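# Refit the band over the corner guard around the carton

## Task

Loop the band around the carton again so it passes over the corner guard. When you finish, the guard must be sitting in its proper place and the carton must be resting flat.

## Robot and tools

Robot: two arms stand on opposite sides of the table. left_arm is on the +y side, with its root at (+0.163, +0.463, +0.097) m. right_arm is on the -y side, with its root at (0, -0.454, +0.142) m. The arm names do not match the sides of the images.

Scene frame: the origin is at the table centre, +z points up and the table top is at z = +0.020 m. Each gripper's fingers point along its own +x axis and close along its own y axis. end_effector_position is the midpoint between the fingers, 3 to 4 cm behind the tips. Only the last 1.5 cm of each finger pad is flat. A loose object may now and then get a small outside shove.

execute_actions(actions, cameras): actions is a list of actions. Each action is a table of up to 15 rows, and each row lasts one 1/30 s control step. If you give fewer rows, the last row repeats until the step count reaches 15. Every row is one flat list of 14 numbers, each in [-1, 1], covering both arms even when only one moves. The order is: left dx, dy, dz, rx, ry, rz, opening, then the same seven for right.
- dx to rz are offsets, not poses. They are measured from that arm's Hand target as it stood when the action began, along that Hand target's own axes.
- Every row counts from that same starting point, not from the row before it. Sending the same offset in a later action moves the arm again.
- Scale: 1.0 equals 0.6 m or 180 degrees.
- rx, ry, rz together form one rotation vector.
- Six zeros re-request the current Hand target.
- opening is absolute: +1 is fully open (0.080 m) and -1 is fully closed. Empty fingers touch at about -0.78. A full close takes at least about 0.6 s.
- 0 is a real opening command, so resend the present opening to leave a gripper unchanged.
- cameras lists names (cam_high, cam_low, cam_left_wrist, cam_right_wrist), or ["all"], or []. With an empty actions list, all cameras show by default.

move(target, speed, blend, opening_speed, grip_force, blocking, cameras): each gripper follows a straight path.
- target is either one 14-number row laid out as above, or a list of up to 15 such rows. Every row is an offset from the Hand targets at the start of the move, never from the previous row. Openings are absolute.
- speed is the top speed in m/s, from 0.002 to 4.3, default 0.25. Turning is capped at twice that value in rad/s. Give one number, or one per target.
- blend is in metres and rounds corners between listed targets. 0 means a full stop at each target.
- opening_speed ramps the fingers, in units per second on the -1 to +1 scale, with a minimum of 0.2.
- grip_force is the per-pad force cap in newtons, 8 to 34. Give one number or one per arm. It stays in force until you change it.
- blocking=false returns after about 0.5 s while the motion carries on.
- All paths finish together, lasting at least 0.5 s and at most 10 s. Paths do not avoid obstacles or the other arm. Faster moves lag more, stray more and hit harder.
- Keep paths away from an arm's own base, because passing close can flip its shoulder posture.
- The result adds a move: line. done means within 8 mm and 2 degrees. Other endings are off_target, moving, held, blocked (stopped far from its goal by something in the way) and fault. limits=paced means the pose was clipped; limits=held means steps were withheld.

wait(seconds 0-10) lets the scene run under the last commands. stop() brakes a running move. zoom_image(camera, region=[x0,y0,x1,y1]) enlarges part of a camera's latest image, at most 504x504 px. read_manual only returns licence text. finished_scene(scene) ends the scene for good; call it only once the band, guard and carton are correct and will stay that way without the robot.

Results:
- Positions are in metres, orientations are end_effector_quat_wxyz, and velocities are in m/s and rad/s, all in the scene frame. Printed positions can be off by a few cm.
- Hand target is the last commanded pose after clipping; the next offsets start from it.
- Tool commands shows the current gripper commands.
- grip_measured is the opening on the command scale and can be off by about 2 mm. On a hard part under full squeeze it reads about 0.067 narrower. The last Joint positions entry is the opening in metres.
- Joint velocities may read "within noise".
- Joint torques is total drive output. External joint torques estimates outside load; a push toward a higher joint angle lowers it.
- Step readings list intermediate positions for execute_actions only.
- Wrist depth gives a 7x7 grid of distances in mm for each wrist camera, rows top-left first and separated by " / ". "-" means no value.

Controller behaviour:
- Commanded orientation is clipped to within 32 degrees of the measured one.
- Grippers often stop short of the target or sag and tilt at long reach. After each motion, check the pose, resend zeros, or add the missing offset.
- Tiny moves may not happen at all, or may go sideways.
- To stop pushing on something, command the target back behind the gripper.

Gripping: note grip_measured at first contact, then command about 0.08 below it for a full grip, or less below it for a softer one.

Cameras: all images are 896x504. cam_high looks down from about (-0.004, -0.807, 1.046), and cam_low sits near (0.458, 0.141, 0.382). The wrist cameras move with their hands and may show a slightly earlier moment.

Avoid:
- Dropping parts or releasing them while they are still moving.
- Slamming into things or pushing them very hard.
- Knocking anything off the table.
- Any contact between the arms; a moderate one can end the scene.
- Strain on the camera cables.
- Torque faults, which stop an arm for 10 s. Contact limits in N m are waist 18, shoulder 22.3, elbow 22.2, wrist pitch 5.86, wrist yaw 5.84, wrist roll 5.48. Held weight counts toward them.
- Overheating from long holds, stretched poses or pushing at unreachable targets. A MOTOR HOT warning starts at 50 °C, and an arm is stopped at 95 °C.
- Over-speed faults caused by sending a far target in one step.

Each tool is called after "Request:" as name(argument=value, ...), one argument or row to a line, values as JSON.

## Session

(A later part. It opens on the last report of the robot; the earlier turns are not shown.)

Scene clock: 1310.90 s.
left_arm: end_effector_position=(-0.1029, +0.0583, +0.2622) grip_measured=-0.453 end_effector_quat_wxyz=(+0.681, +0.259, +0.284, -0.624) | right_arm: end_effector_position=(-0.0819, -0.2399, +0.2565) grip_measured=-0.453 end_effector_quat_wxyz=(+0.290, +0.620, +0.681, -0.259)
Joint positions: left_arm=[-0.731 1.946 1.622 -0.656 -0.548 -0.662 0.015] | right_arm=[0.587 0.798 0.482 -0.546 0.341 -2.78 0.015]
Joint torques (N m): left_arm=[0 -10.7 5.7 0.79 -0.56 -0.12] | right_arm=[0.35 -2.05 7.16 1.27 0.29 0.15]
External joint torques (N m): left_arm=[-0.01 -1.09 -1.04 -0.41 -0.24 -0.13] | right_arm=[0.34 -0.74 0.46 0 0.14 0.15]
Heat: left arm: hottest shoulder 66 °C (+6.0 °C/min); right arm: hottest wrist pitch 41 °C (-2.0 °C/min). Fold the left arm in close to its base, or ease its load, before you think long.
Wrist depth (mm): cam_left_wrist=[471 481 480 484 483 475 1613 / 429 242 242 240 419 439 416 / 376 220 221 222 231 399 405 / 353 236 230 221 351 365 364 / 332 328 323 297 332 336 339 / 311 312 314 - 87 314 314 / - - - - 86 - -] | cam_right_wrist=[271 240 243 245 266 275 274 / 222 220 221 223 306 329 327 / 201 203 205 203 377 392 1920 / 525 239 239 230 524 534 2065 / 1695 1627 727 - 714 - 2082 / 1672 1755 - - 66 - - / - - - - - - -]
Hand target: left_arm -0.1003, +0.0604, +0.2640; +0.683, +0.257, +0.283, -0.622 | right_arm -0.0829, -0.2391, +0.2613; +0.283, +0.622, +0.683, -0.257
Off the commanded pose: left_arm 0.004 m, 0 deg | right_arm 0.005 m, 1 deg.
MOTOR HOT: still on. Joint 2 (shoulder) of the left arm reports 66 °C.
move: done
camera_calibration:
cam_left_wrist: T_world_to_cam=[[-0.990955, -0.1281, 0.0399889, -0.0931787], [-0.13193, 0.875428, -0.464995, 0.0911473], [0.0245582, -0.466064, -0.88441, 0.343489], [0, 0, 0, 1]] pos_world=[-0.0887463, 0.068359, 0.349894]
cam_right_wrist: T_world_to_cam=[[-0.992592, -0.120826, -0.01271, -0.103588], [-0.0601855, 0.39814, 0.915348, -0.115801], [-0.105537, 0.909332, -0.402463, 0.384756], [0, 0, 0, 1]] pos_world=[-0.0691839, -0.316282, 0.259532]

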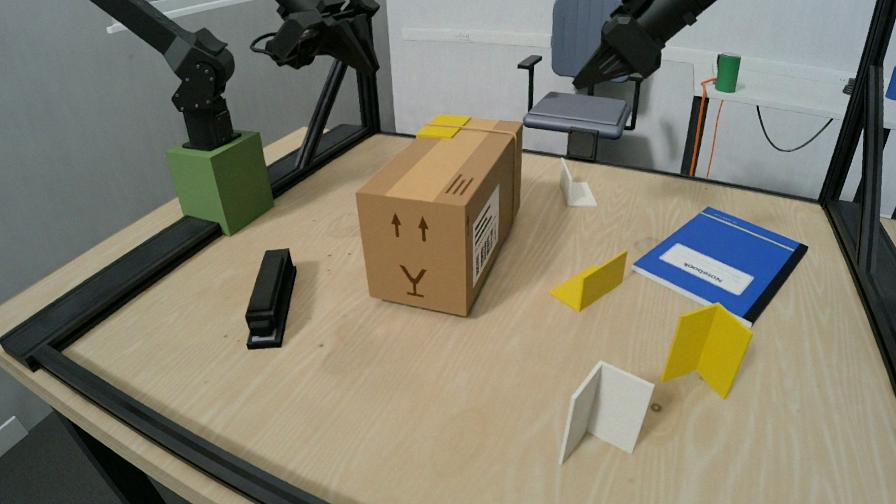

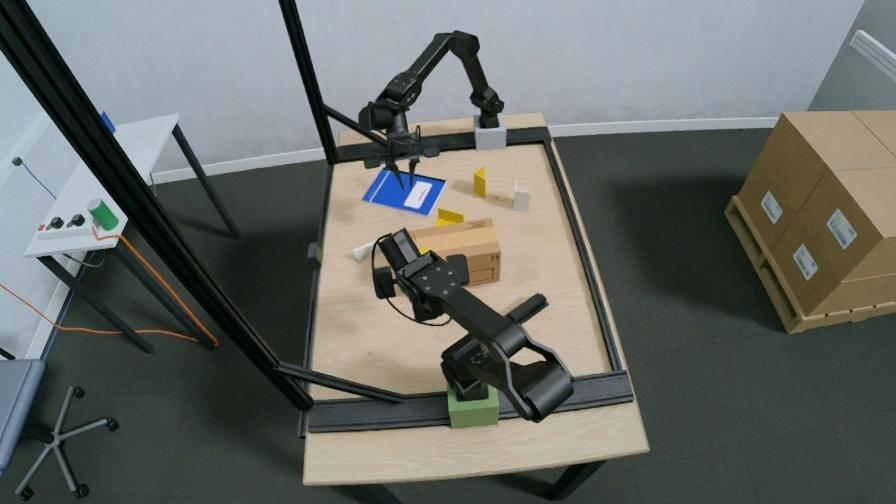

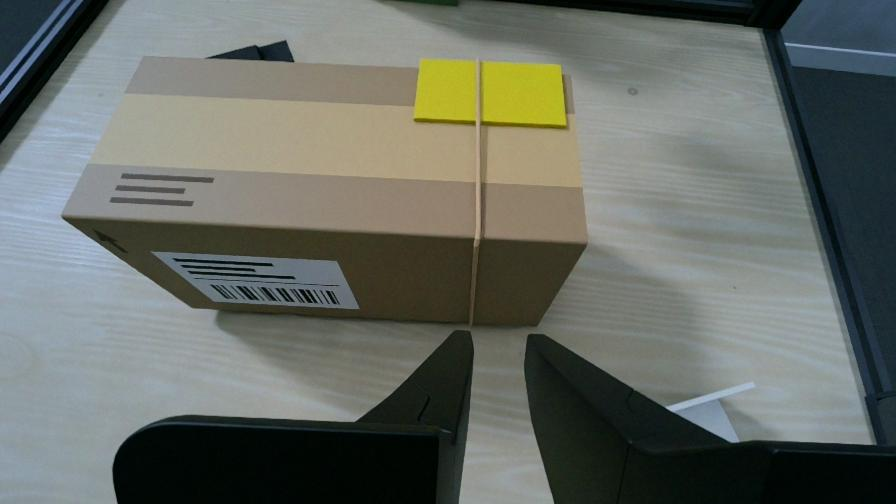

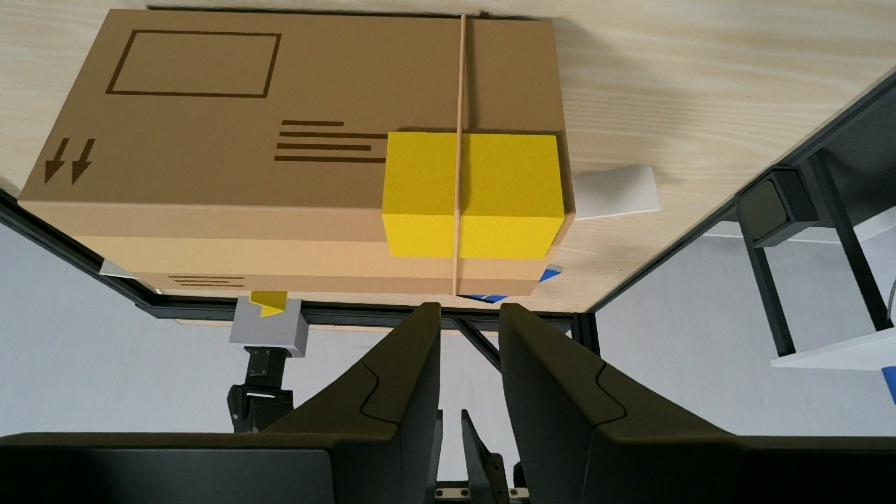

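Request:
zoom_image(
  camera="cam_left_wrist",
  region=[40, 30, 240, 140],
)

Request:
zoom_image(
  camera="cam_left_wrist",
  region=[420, 40, 620, 150],
)

Request:
zoom_image(
  camera="cam_left_wrist",
  region=[420, 200, 620, 340],
)

Request:
zoom_image(
  camera="cam_left_wrist",
  region=[40, 180, 240, 330],
)

Request:
zoom_image(
  camera="cam_right_wrist",
  region=[400, 0, 600, 140],
)

Request:
zoom_image(
  camera="cam_right_wrist",
  region=[400, 130, 600, 300],
)

Scaled by 2.520.

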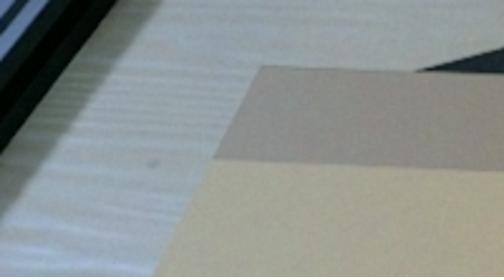

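Scaled by 2.520.

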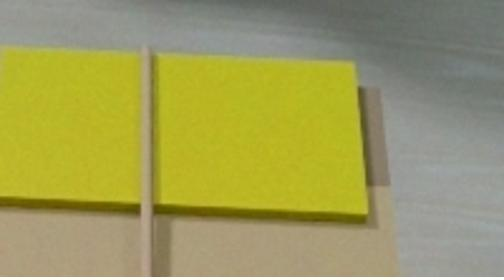

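Scaled by 2.520.

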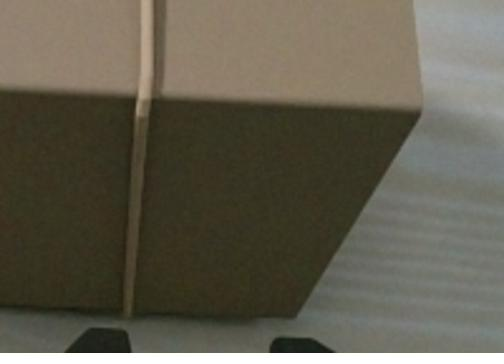

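Scaled by 2.520.

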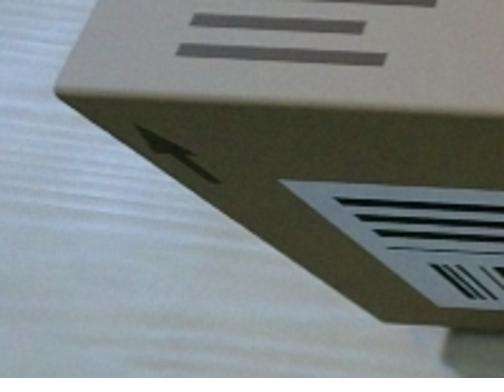

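Scaled by 2.520.

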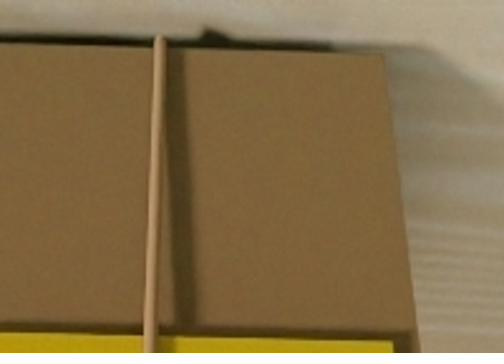

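Scaled by 2.520.

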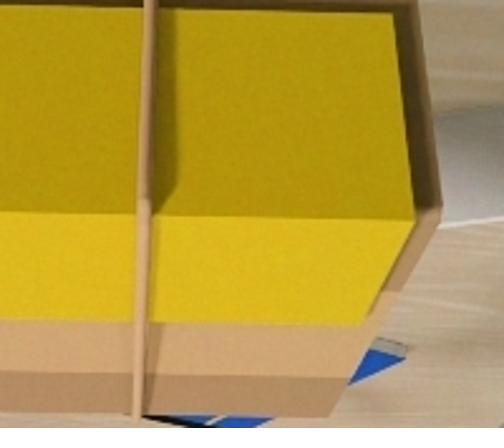

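Request:
move(
  target=[-0.25, 0, 0, 0, 0, 0, -0.45, 0.1538, 0.0725, 0, 0, 0, 0, -0.8],
  speed=0.12,
  cameras=["cam_right_wrist", "cam_left_wrist"],
)

Scene clock: 1375.10 s.
left_arm: end_effector_position=(-0.1112, +0.1659, +0.3640) grip_measured=-0.453 end_effector_quat_wxyz=(+0.681, +0.266, +0.282, -0.621) | right_arm: end_effector_position=(-0.0467, -0.1684, +0.1999) grip_measured=-0.760 end_effector_quat_wxyz=(+0.278, +0.624, +0.684, -0.256)
Joint positions: left_arm=[-0.964 1.775 1.833 -1.195 -0.664 -0.908 0.015] | right_arm=[0.202 1.196 0.373 0.044 0.078 -3.059 0.001]
Joint torques (N m): left_arm=[-0.07 -8.64 7.79 0.55 -0.66 -0.16] | right_arm=[-0.24 -2.63 4.83 1.94 -0.07 -0.21]
External joint torques (N m): left_arm=[-0.11 -0.78 1.53 -0.42 -0.25 -0.16] | right_arm=[-0.22 0.51 -1.12 0.57 -0.1 -0.2]
Heat: left arm: hottest shoulder 67 °C (+1.0 °C/min); right arm: hottest wrist pitch 40 °C (+0.0 °C/min). Fold the left arm in close to its base, or ease its load, before you think long.
Wrist depth (mm): cam_left_wrist=[2170 657 645 634 635 1886 1871 / 1977 577 390 384 585 592 1901 / 1691 521 367 367 524 532 1777 / 487 485 471 463 485 481 1572 / 446 447 446 453 444 446 1477 / - 417 421 - 87 414 1297 / - - - - 86 - -] | cam_right_wrist=[142 145 145 147 147 148 213 / 133 134 134 134 135 136 258 / 123 124 124 124 121 122 313 / 116 117 117 116 113 113 117 / 141 157 158 129 148 181 1412 / - - - - - 2118 1890 / - - - - - - -]
Hand target: left_arm -0.1101, +0.1660, +0.3700; +0.683, +0.257, +0.283, -0.622 | right_arm -0.0456, -0.1701, +0.1960; +0.283, +0.622, +0.683, -0.257
Off the commanded pose: left_arm 0.006 m, 1 deg | right_arm 0.004 m, 1 deg.
MOTOR HOT: still on. Joint 2 (shoulder) of the left arm reports 67 °C.
move: done
camera_calibration:
cam_left_wrist: T_world_to_cam=[[-0.991369, -0.128439, 0.0262827, -0.0866983], [-0.126131, 0.879749, -0.458402, 0.0407774], [0.0357544, -0.457761, -0.888356, 0.485316], [0, 0, 0, 1]] pos_world=[-0.098159, 0.17515, 0.452105]
cam_right_wrist: T_world_to_cam=[[-0.993426, -0.114466, -0.00146121, -0.0618987], [-0.0449755, 0.378532, 0.924495, -0.0947793], [-0.10527, 0.918483, -0.381192, 0.297916], [0, 0, 0, 1]] pos_world=[-0.034393, -0.244839, 0.201096]
Images, in order (width x height): cam_left_wrist 896x504, cam_right_wrist 896x504.

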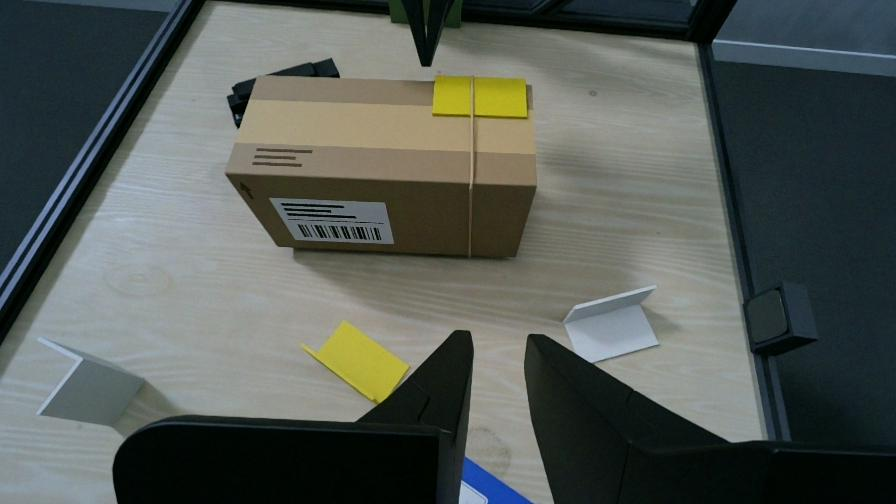

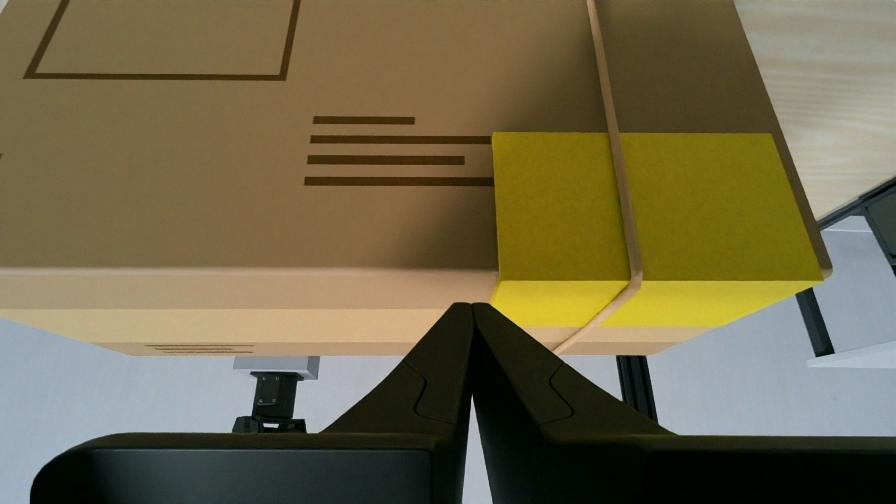

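Request:
move(
  target=[0, 0, 0, 0, 0, 0, -0.45, 0.0158, 0.0, 0.008, 0, 0, 0, -0.8],
  speed=0.05,
  cameras=["cam_right_wrist"],
)

Scene clock: 1387.40 s.
left_arm: end_effector_position=(-0.1112, +0.1659, +0.3641) grip_measured=-0.453 end_effector_quat_wxyz=(+0.681, +0.266, +0.282, -0.621) | right_arm: end_effector_position=(-0.0471, -0.1648, +0.1900) grip_measured=-0.760 end_effector_quat_wxyz=(+0.277, +0.624, +0.684, -0.256)
Joint positions: left_arm=[-0.964 1.775 1.834 -1.195 -0.664 -0.908 0.015] | right_arm=[0.2 1.253 0.357 0.119 0.076 -3.06 0.001]
Joint torques (N m): left_arm=[-0.06 -8.64 7.77 0.55 -0.65 -0.14] | right_arm=[-0.25 -2.72 4.59 1.97 -0.07 -0.22]
External joint torques (N m): left_arm=[-0.05 -0.9 1.57 -0.41 -0.25 -0.14] | right_arm=[-0.23 0.61 -1.15 0.59 -0.1 -0.22]
Heat: left arm: hottest shoulder 61 °C (-5.1 °C/min); right arm: hottest wrist pitch 41 °C (+1.0 °C/min). Fold the left arm in close to its base, or ease its load, before you think long.
Wrist depth (mm): cam_left_wrist=[2581 645 650 622 632 645 1777 / 1930 580 390 386 580 595 1901 / 1657 523 367 368 530 527 1764 / 481 484 467 462 486 485 1592 / 447 447 447 453 443 445 1451 / 395 415 422 - 87 415 1347 / - - - - 86 - -] | cam_right_wrist=[139 140 141 142 142 143 200 / 128 129 129 129 130 131 242 / 119 119 119 120 115 118 293 / - 111 111 111 108 109 111 / 134 134 120 107 109 110 110 / - 1649 - - 69 1794 1807 / - - - - - - -]
Hand target: left_arm -0.1101, +0.1660, +0.3701; +0.683, +0.257, +0.283, -0.622 | right_arm -0.0460, -0.1668, +0.1858; +0.283, +0.622, +0.683, -0.257
Off the commanded pose: left_arm 0.006 m, 1 deg | right_arm 0.005 m, 1 deg.
MOTOR HOT: still on. Joint 2 (shoulder) of the left arm reports 61 °C.
move: done
camera_calibration:
cam_right_wrist: T_world_to_cam=[[-0.993399, -0.114704, -0.00132504, -0.061982], [-0.0448832, 0.378029, 0.924705, -0.0870747], [-0.105567, 0.91866, -0.380682, 0.290691], [0, 0, 0, 1]] pos_world=[-0.0347937, -0.241239, 0.191097]
Images, in order (width x height): cam_right_wrist 896x504.

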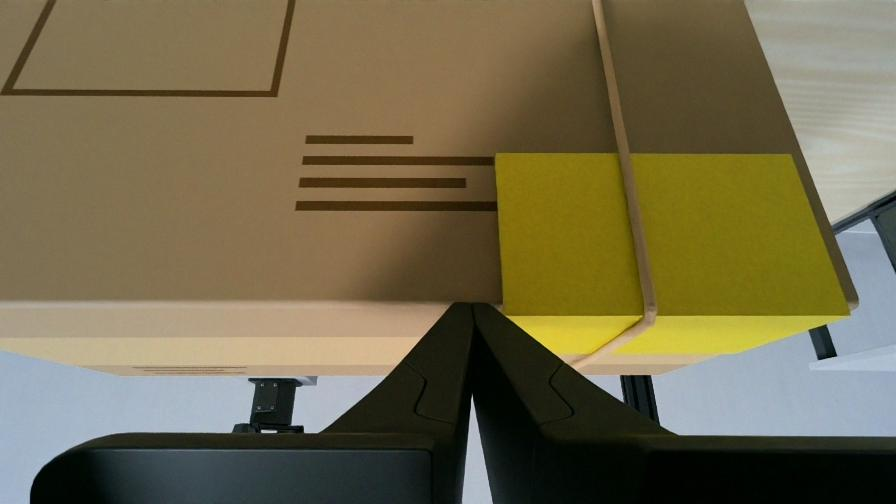

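Request:
move(
  target=[0, 0, 0, 0, 0, 0, -0.45, 0.0, -0.0167, 0, 0, 0, 0, -0.8],
  speed=0.03,
  cameras=["cam_right_wrist"],
)

Scene clock: 1393.17 s.
left_arm: end_effector_position=(-0.1112, +0.1659, +0.3641) grip_measured=-0.453 end_effector_quat_wxyz=(+0.681, +0.266, +0.282, -0.621) | right_arm: end_effector_position=(-0.0541, -0.1665, +0.1886) grip_measured=-0.760 end_effector_quat_wxyz=(+0.281, +0.624, +0.683, -0.254)
Joint positions: left_arm=[-0.964 1.775 1.834 -1.195 -0.664 -0.908 0.015] | right_arm=[0.243 1.26 0.357 0.119 0.112 -3.036 0.001]
Joint torques (N m): left_arm=[0.01 -8.64 7.8 0.54 -0.65 -0.16] | right_arm=[0.49 -2.66 5.05 1.81 0.01 0.15]
External joint torques (N m): left_arm=[0.01 -0.96 1.62 -0.43 -0.24 -0.16] | right_arm=[0.47 0.68 -0.66 0.43 -0.03 0.15]
Heat: left arm: hottest shoulder 59 °C (-8.1 °C/min); right arm: hottest wrist pitch 41 °C (+1.0 °C/min). Fold the left arm in close to its base, or ease its load, before you think long.
Wrist depth (mm): cam_left_wrist=[2132 634 645 622 637 614 1843 / 1930 580 389 381 584 592 1901 / 512 519 367 366 530 538 1714 / 479 485 468 462 485 483 1552 / 447 447 447 455 448 449 - / - 412 421 - 87 416 1332 / - - - - 86 - -] | cam_right_wrist=[139 142 143 143 143 146 198 / 130 130 131 131 132 132 238 / 120 121 121 121 117 119 287 / - 112 112 113 108 110 356 / 133 132 131 108 105 115 1905 / - 1555 - - 69 1743 1890 / - - - - - - -]
Hand target: left_arm -0.1101, +0.1660, +0.3701; +0.683, +0.257, +0.283, -0.622 | right_arm -0.0560, -0.1677, +0.1859; +0.283, +0.622, +0.683, -0.257
Off the commanded pose: left_arm 0.006 m, 1 deg | right_arm 0.004 m, 1 deg.
MOTOR HOT: still on. Joint 2 (shoulder) of the left arm reports 59 °C.
move: done
camera_calibration:
cam_right_wrist: T_world_to_cam=[[-0.99332, -0.115011, -0.00939555, -0.0676585], [-0.0527114, 0.379805, 0.923564, -0.0854808], [-0.102652, 0.917889, -0.38333, 0.291567], [0, 0, 0, 1]] pos_world=[-0.0417824, -0.242942, 0.190078]
Images, in order (width x height): cam_right_wrist 896x504.

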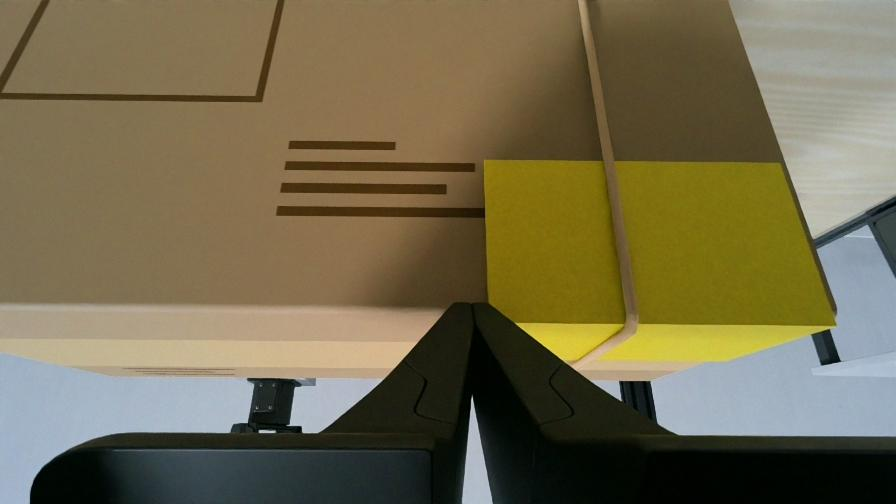

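Request:
move(
  target=[
    [0, 0, 0, 0, 0, 0, -0.45, 0.0, 0.01, 0, 0, 0, 0, -0.8],
    [0, 0, 0, 0, 0, 0, -0.45, -0.17, 0.01, 0, 0, 0, 0, -0.8],
  ],
  speed=[0.04, 0.12],
  blend=0.002,
  cameras=["all"],
)

Scene clock: 1401.80 s.
left_arm: end_effector_position=(-0.1112, +0.1659, +0.3641) grip_measured=-0.453 end_effector_quat_wxyz=(+0.681, +0.266, +0.282, -0.621) | right_arm: end_effector_position=(-0.0426, -0.2399, +0.2532) grip_measured=-0.760 end_effector_quat_wxyz=(+0.289, +0.620, +0.682, -0.260)
Joint positions: left_arm=[-0.964 1.775 1.834 -1.195 -0.664 -0.908 0.015] | right_arm=[0.294 0.683 0.433 -0.559 0.141 -3.001 0.001]
Joint torques (N m): left_arm=[0 -8.65 7.76 0.55 -0.66 -0.15] | right_arm=[0.35 -1.43 7.25 1.35 0.21 0.18]
External joint torques (N m): left_arm=[0.03 -0.78 1.48 -0.43 -0.25 -0.15] | right_arm=[0.33 -0.64 0.45 0 0.15 0.18]
Heat: left arm: hottest shoulder 57 °C (-10.0 °C/min); right arm: hottest wrist pitch 40 °C (+0.0 °C/min). Fold the left arm in close to its base, or ease its load, before you think long.
Wrist depth (mm): cam_left_wrist=[- 656 652 637 632 635 1930 / 1901 581 388 387 582 597 1857 / 551 522 368 368 527 524 1703 / 487 485 468 463 485 487 1602 / 449 446 447 452 447 445 1602 / 403 417 421 - 87 416 1318 / - - - - 86 - -] | cam_right_wrist=[275 258 247 248 254 272 272 / 332 224 226 228 229 327 329 / 419 207 208 209 209 392 433 / 564 231 229 229 221 560 1606 / - 718 704 286 679 - 1328 / 1606 - - - - - 2433 / - - - - - - -]
Hand target: left_arm -0.1101, +0.1660, +0.3701; +0.683, +0.257, +0.283, -0.622 | right_arm -0.0432, -0.2390, +0.2580; +0.283, +0.622, +0.683, -0.257
Off the commanded pose: left_arm 0.006 m, 1 deg | right_arm 0.005 m, 1 deg.
MOTOR HOT: still on. Joint 2 (shoulder) of the left arm reports 57 °C.
move: done; blend cut to 0 m at target 1
camera_calibration:
cam_left_wrist: T_world_to_cam=[[-0.991369, -0.128439, 0.0262827, -0.0866983], [-0.126131, 0.879749, -0.458402, 0.0407774], [0.0357544, -0.457761, -0.888356, 0.485316], [0, 0, 0, 1]] pos_world=[-0.098159, 0.17515, 0.452105]
cam_right_wrist: T_world_to_cam=[[-0.992593, -0.121139, -0.00920925, -0.0655233], [-0.0571589, 0.39877, 0.915268, -0.110104], [-0.107202, 0.909015, -0.40274, 0.38751], [0, 0, 0, 1]] pos_world=[-0.0297895, -0.316284, 0.256237]

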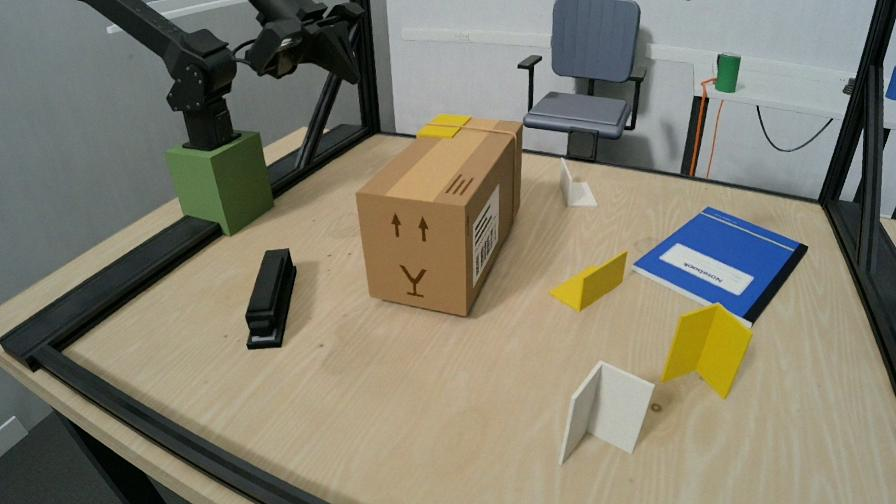

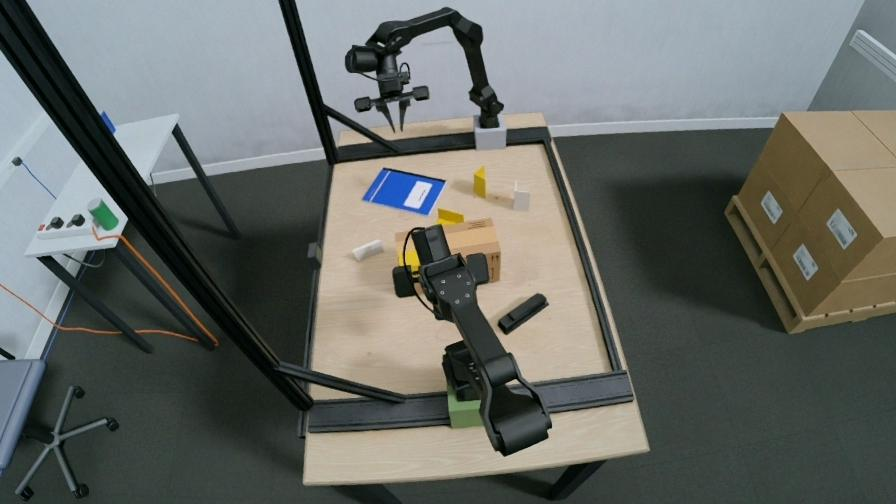

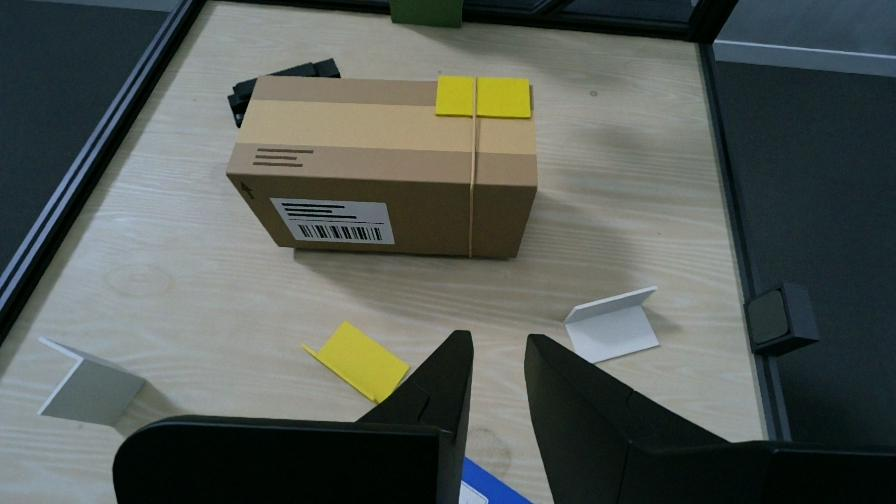

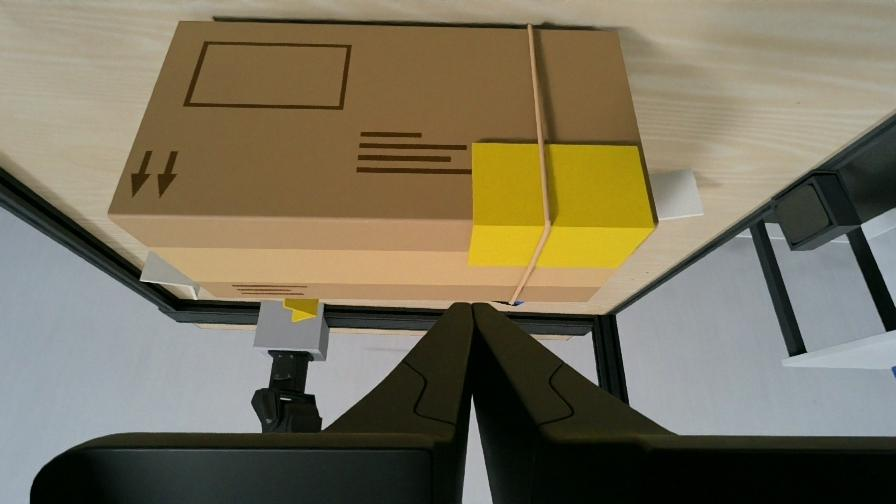

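Request:
zoom_image(
  camera="cam_right_wrist",
  region=[500, 10, 680, 150],
)

Request:
zoom_image(
  camera="cam_right_wrist",
  region=[460, 130, 680, 310],
)

Request:
zoom_image(
  camera="cam_right_wrist",
  region=[90, 10, 270, 230],
)

Request:
zoom_image(
  camera="cam_left_wrist",
  region=[420, 60, 560, 270],
)

Request:
zoom_image(
  camera="cam_left_wrist",
  region=[210, 60, 350, 270],
)

Scaled by 2.800.

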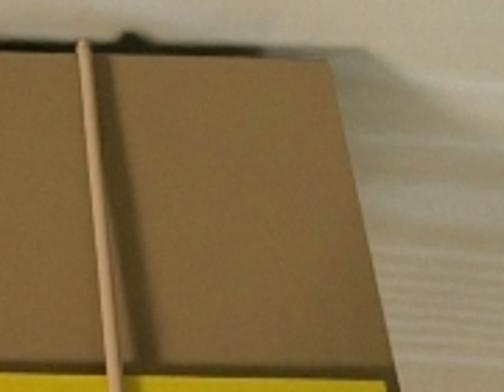

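Scaled by 2.291.

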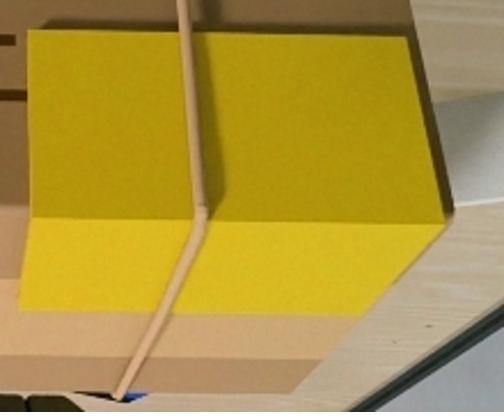

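Scaled by 2.291.

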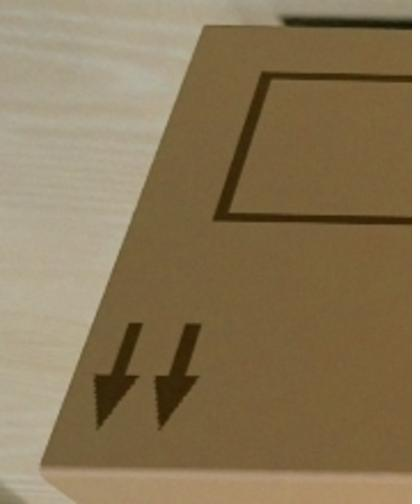

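Scaled by 2.400.

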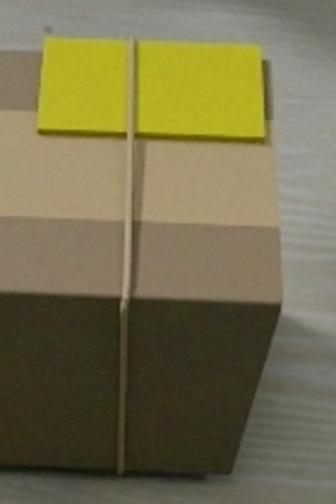

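Scaled by 2.400.

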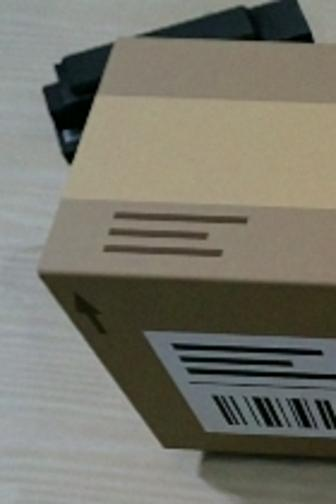

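Request:
finished_scene(
  scene=1,
)

The scene is finished: the task was done.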